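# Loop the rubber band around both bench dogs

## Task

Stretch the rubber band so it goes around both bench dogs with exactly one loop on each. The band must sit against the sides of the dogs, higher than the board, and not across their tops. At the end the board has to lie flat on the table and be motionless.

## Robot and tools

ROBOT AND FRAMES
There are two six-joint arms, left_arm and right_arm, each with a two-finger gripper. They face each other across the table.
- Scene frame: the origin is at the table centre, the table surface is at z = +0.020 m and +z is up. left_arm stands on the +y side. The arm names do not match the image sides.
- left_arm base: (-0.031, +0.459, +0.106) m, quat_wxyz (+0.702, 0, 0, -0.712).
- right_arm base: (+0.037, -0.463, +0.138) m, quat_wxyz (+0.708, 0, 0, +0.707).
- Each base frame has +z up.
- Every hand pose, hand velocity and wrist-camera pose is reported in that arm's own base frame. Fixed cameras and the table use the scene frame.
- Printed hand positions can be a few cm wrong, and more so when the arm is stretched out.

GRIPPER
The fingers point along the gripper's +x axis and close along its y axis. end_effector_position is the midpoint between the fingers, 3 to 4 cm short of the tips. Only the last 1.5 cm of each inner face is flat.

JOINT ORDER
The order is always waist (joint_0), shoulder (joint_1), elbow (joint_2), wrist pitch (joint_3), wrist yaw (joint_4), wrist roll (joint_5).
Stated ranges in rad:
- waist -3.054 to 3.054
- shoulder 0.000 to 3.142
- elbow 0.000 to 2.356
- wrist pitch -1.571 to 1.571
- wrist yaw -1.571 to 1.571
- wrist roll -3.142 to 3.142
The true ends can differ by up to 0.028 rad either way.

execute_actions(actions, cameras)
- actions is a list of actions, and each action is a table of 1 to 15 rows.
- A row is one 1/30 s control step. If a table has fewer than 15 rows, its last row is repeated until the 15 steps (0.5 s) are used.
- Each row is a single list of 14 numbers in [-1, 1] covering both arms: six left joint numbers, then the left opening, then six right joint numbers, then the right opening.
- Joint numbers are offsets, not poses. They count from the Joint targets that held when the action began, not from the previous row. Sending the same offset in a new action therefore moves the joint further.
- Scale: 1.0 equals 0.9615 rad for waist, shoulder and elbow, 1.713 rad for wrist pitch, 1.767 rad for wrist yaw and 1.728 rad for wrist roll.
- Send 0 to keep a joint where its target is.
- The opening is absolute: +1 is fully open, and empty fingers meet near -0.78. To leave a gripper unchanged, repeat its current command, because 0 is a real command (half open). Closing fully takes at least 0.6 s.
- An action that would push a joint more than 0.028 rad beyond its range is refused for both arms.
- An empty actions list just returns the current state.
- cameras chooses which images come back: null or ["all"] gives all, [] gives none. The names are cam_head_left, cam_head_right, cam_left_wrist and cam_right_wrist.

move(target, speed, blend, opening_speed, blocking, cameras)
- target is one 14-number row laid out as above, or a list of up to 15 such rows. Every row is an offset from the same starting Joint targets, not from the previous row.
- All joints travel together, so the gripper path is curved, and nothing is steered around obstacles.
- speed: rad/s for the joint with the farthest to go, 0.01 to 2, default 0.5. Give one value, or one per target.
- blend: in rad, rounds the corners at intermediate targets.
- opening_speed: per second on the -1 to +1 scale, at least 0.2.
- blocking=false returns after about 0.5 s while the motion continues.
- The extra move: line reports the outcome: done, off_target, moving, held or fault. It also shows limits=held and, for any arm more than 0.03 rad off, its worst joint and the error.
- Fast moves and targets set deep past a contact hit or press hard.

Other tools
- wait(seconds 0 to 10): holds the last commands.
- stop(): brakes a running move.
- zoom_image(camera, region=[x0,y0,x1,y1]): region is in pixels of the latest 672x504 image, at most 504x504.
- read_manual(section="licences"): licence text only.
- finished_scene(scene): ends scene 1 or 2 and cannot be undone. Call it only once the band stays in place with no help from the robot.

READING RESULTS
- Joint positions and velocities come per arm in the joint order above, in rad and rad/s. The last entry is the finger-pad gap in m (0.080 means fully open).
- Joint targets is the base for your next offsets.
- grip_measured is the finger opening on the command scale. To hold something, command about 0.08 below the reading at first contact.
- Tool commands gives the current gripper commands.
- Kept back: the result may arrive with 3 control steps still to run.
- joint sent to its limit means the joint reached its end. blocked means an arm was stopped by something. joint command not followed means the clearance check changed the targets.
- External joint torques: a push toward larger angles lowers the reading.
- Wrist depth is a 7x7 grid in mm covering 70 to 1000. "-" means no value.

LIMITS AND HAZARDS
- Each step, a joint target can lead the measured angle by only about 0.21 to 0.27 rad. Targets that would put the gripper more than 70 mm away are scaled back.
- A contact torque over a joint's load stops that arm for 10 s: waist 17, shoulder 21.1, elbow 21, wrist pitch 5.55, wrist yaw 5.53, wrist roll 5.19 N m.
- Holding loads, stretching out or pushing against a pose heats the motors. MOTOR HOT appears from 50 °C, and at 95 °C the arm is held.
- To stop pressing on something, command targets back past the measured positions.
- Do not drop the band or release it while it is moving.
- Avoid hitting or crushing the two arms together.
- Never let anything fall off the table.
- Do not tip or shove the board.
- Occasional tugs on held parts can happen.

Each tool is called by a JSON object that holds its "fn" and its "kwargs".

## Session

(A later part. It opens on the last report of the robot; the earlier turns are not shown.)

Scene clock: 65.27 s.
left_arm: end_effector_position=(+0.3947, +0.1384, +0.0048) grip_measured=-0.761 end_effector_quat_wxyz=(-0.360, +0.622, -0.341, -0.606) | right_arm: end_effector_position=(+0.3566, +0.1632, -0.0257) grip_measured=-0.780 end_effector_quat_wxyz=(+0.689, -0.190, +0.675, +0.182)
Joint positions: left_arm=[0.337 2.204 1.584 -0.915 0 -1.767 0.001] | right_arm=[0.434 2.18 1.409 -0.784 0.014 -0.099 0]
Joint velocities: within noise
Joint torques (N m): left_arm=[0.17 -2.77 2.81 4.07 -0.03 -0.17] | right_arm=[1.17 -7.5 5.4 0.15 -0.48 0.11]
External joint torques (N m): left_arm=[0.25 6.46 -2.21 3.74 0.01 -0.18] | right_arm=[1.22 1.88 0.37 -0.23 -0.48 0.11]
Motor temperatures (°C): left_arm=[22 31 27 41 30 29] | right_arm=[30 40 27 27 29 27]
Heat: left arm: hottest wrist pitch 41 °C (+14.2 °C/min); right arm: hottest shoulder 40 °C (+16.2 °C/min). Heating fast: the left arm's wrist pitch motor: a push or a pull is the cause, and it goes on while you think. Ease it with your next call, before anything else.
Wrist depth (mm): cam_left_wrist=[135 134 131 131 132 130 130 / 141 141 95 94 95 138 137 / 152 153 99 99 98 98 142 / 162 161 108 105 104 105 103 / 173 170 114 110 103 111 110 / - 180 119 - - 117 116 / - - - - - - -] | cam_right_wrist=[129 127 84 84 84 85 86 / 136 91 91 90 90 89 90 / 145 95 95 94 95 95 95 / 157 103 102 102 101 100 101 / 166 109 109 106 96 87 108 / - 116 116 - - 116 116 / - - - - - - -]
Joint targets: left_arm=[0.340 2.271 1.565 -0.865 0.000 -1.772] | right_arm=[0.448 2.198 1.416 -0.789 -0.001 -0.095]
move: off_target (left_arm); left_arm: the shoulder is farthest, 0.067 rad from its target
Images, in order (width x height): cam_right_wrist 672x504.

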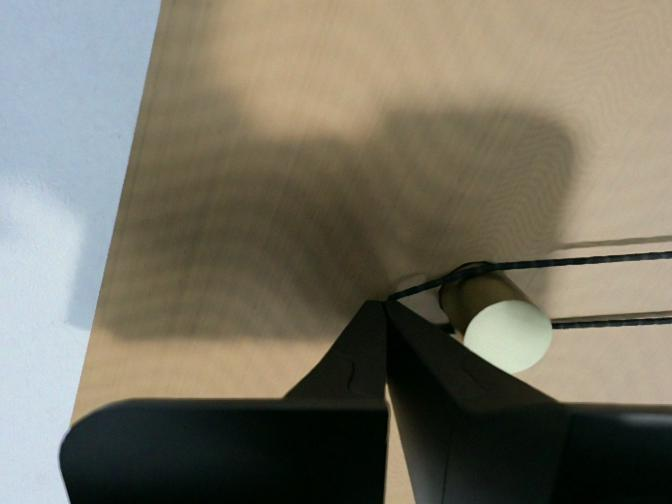

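{"fn": "move", "kwargs": {"target": [0,0,0,0,0,0,-1,0.1425,-0.006,-0.035,0.018,0.1698,0.0793,-1], "speed": 0.2, "cameras": ["cam_right_wrist","cam_head_left"]}}

{"fn": "zoom_image", "kwargs": {"camera": "cam_right_wrist", "region": [360, 180, 610, 360]}}

Scene clock: 67.33 s.
left_arm: end_effector_position=(+0.3947, +0.1384, +0.0048) grip_measured=-0.761 end_effector_quat_wxyz=(-0.360, +0.622, -0.341, -0.606) | right_arm: end_effector_position=(+0.3545, +0.1733, -0.0219) grip_measured=-0.780 end_effector_quat_wxyz=(+0.715, -0.284, +0.633, +0.082)
Joint positions: left_arm=[0.337 2.204 1.584 -0.915 0 -1.767 0.001] | right_arm=[0.571 2.18 1.394 -0.76 0.308 0.038 0]
Joint velocities: within noise
Joint torques (N m): left_arm=[0.17 -2.77 2.81 4.07 -0.03 -0.17] | right_arm=[1.21 -8.17 3.53 0.61 -0.15 0.15]
External joint torques (N m): left_arm=[0.17 6.55 -2.25 3.74 0.02 -0.17] | right_arm=[1.27 1.15 -1.44 0.23 -0.34 0.13]
Motor temperatures (°C): left_arm=[22 31 27 43 30 29] | right_arm=[30 40 27 27 29 27]
Heat: left arm: hottest wrist pitch 43 °C (+16.2 °C/min); right arm: hottest shoulder 40 °C (+16.2 °C/min). Heating fast: the left arm's wrist pitch motor: a push or a pull is the cause, and it goes on while you think. Ease it with your next call, before anything else.
Wrist depth (mm): cam_left_wrist=[135 134 130 131 132 130 130 / 142 140 95 94 95 138 137 / 152 153 99 99 98 98 142 / 162 161 108 106 104 105 103 / 173 170 114 110 103 111 110 / - 180 119 - - 117 116 / - - - - - - -] | cam_right_wrist=[- 77 82 86 96 102 108 / 118 81 85 92 98 107 116 / - 85 91 97 106 114 125 / - 90 96 104 111 123 135 / - 95 102 107 97 133 149 / - 100 106 - - 144 160 / - - - - - - -]
Joint targets: left_arm=[0.340 2.271 1.565 -0.865 0.000 -1.772] | right_arm=[0.585 2.192 1.382 -0.758 0.299 0.042]
move: off_target (left_arm); left_arm: the shoulder is farthest, 0.067 rad from its target
Images, in order (width x height): cam_head_left 672x504, cam_right_wrist 672x504.

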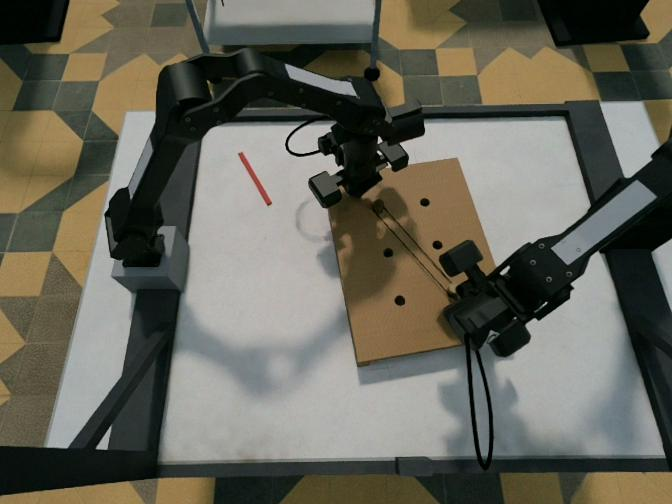

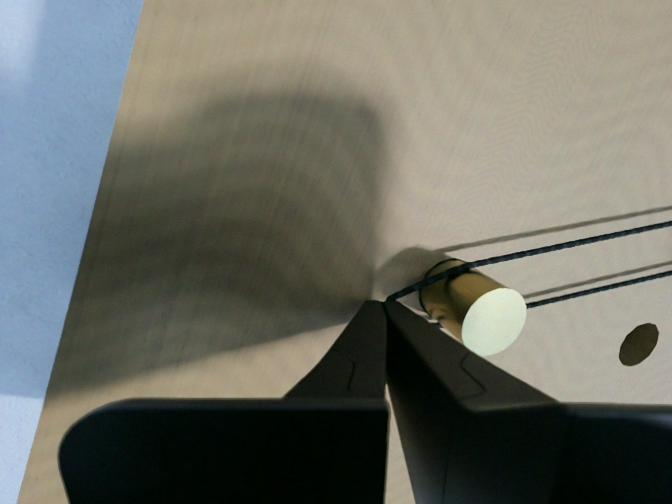

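Scaled by 2.016.

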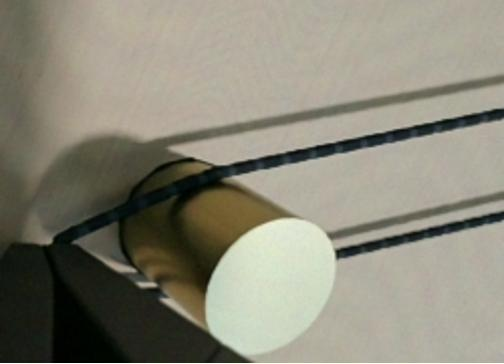

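{"fn": "move", "kwargs": {"target": [0,0,0,0,0,0,-1,0,0.006,-0.0064,0.0072,0,0,-0.62], "opening_speed": 0.3, "cameras": ["cam_right_wrist","cam_head_left"]}}

{"fn": "zoom_image", "kwargs": {"camera": "cam_right_wrist", "region": [360, 180, 610, 360]}}

Scene clock: 68.97 s.
left_arm: end_effector_position=(+0.3947, +0.1384, +0.0048) grip_measured=-0.761 end_effector_quat_wxyz=(-0.360, +0.622, -0.341, -0.606) | right_arm: end_effector_position=(+0.3516, +0.1783, -0.0250) grip_measured=-0.624 end_effector_quat_wxyz=(+0.715, -0.285, +0.632, +0.088)
Joint positions: left_arm=[0.337 2.204 1.584 -0.915 0 -1.767 0.001] | right_arm=[0.583 2.183 1.387 -0.747 0.302 0.038 0.007]
Joint velocities: within noise
Joint torques (N m): left_arm=[0.17 -2.77 2.81 4.07 -0.04 -0.17] | right_arm=[0.09 -7.98 3.58 0.62 0.06 0.12]
External joint torques (N m): left_arm=[0.18 6.49 -2.18 3.76 0.01 -0.17] | right_arm=[0.09 1.41 -1.4 0.23 -0.14 0.1]
Motor temperatures (°C): left_arm=[22 31 27 44 30 29] | right_arm=[30 40 27 27 29 27]
Heat: left arm: hottest wrist pitch 44 °C (+18.0 °C/min); right arm: hottest shoulder 40 °C (+15.0 °C/min). Heating fast: the left arm's wrist pitch motor: a push or a pull is the cause, and it goes on while you think. Ease it with your next call, before anything else.
Wrist depth (mm): cam_left_wrist=[135 134 130 131 132 130 130 / 141 140 95 94 95 138 137 / 152 153 99 99 98 98 142 / 162 161 108 105 104 105 103 / 174 170 114 110 103 111 110 / - 180 119 - - 117 116 / - - - - - - -] | cam_right_wrist=[112 112 - 83 89 97 105 / 116 117 - 89 96 102 110 / 121 83 87 92 102 110 120 / - 87 93 101 107 116 129 / - 92 98 103 104 98 140 / - - - - - - 153 / - - - - - - -]
Joint targets: left_arm=[0.340 2.271 1.565 -0.865 0.000 -1.772] | right_arm=[0.585 2.197 1.377 -0.746 0.299 0.041]
move: off_target (left_arm); left_arm: the shoulder is farthest, 0.067 rad from its target
Images, in order (width x height): cam_head_left 672x504, cam_right_wrist 672x504.

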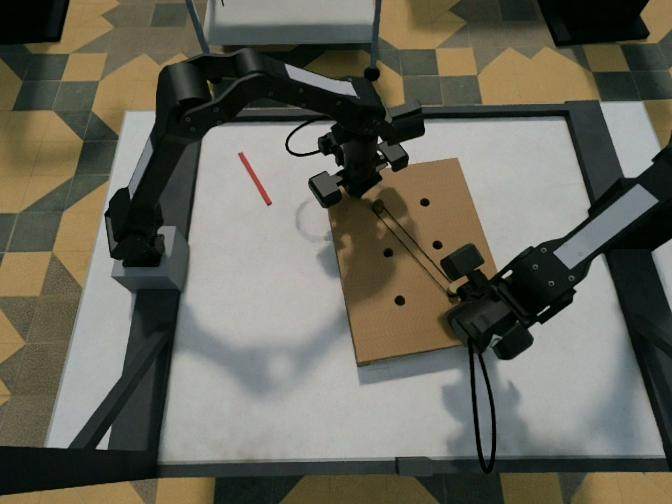

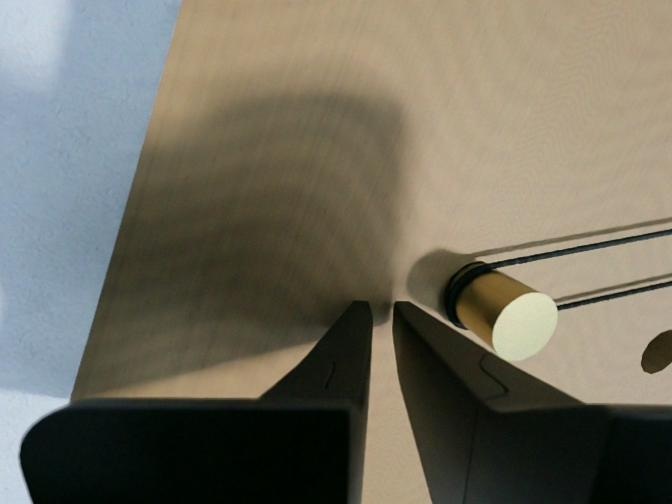

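Scaled by 2.016.

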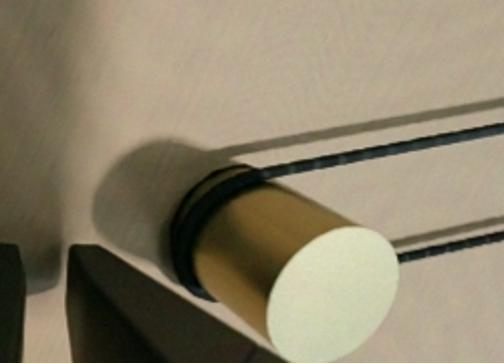

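{"fn": "move", "kwargs": {"target": [[0,-0.0426,0.045,-0.0489,0,0,-1,0.09,0,0,0,0,0,-0.62],[0,-0.1113,0.1899,-0.1693,0,0,-1,0.12,-0.094,0.104,-0.105,0,0,-0.62]], "speed": 0.15, "cameras": ["cam_right_wrist","cam_head_left","cam_head_right"]}}

{"fn": "zoom_image", "kwargs": {"camera": "cam_head_left", "region": [330, 160, 530, 360]}}

Scene clock: 72.70 s.
left_arm: end_effector_position=(+0.3879, +0.1361, +0.0488) grip_measured=-0.761 end_effector_quat_wxyz=(-0.342, +0.607, -0.359, -0.622) | right_arm: end_effector_position=(+0.3251, +0.2137, +0.0145) grip_measured=-0.623 end_effector_quat_wxyz=(+0.696, -0.328, +0.627, +0.126)
Joint positions: left_arm=[0.337 2.182 1.731 -1.153 0 -1.767 0.001] | right_arm=[0.697 2.122 1.464 -0.924 0.302 0.038 0.007]
Joint velocities: within noise
Joint torques (N m): left_arm=[0.18 -12.88 6.74 -0.02 -0.04 -0.18] | right_arm=[0.26 -11.37 6.2 0.36 0.06 0.12]
External joint torques (N m): left_arm=[0.24 -3.66 1.64 -0.22 0.01 -0.18] | right_arm=[0.26 -2.2 0.99 0.03 -0.13 0.11]
Motor temperatures (°C): left_arm=[22 31 27 44 30 29] | right_arm=[30 40 27 27 29 27]
Heat: left arm: hottest wrist pitch 44 °C (+18.1 °C/min); right arm: hottest shoulder 40 °C (+14.1 °C/min). Heating fast: the left arm's wrist pitch motor: a push or a pull is the cause, and it goes on while you think. Ease it with your next call, before anything else.
Wrist depth (mm): cam_left_wrist=[181 177 172 168 164 160 156 / 192 187 183 131 131 168 163 / 204 200 193 138 134 131 131 / 218 212 202 146 143 138 134 / 234 227 164 152 147 147 144 / 246 239 - - - 153 149 / - - - - - - -] | cam_right_wrist=[139 144 153 158 126 135 146 / 145 152 162 129 134 144 155 / 155 161 171 134 143 156 170 / 164 171 176 143 154 160 185 / 173 184 145 96 167 186 208 / 183 193 - - - - 224 / - - - - - - -]
Joint targets: left_arm=[0.340 2.164 1.747 -1.155 0.000 -1.772] | right_arm=[0.700 2.107 1.477 -0.926 0.299 0.041]
move: done
Images, in order (width x height): cam_head_left 672x504, cam_head_right 672x504, cam_right_wrist 672x504.

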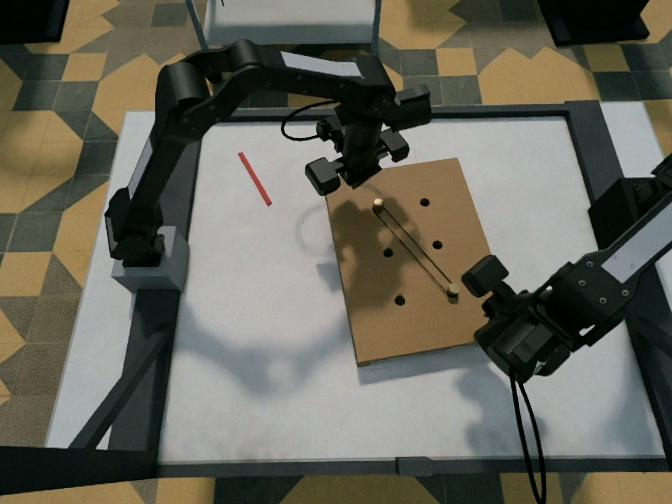

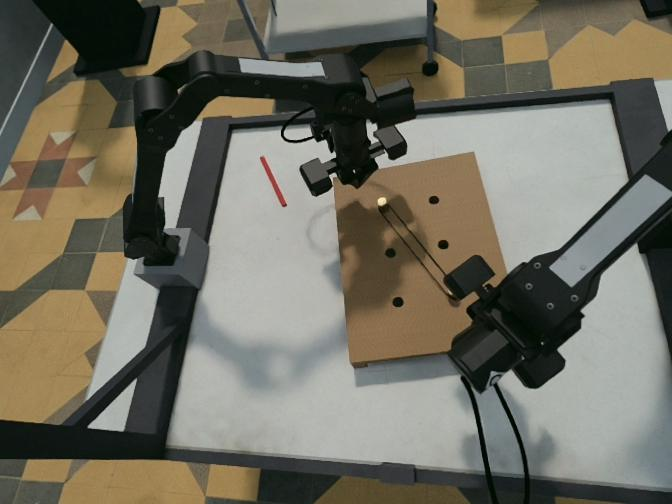

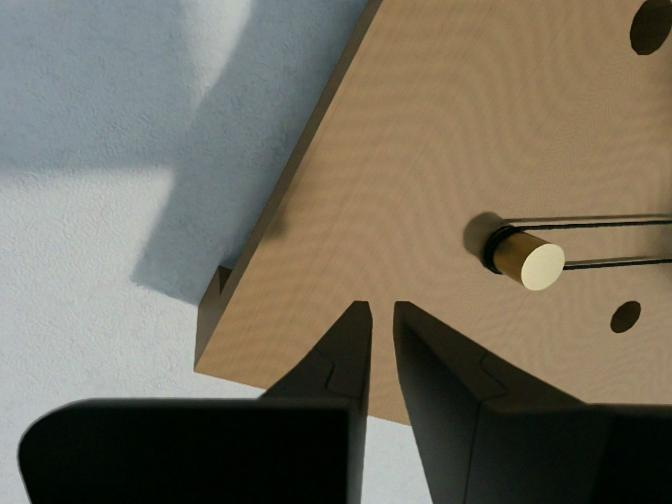

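Scaled by 2.520.

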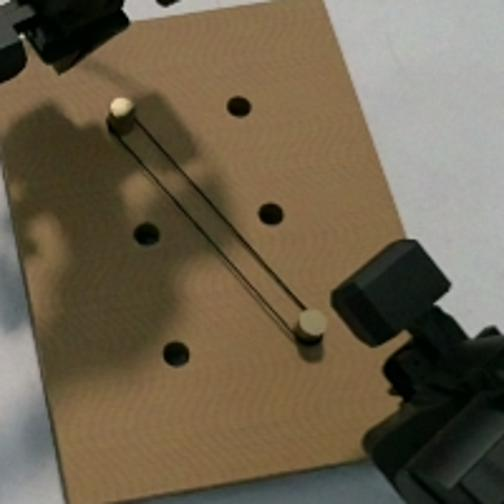

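{"fn": "zoom_image", "kwargs": {"camera": "cam_head_left", "region": [355, 185, 405, 235]}}

{"fn": "zoom_image", "kwargs": {"camera": "cam_head_right", "region": [360, 182, 410, 232]}}

Scaled by 10.080.

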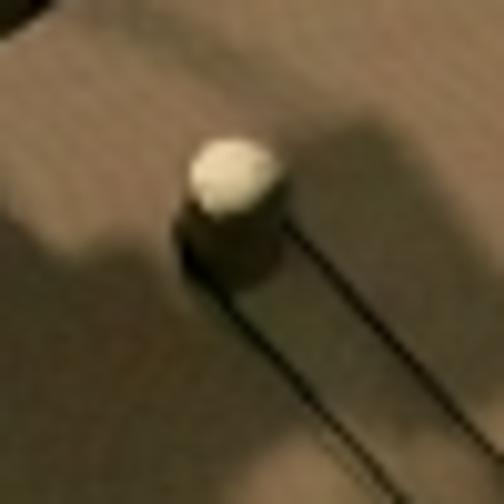

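Scaled by 10.080.

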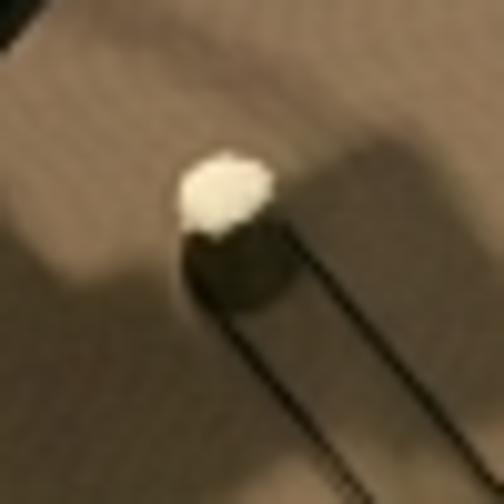

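{"fn": "finished_scene", "kwargs": {"scene": 2}}

The scene is finished: the task was done.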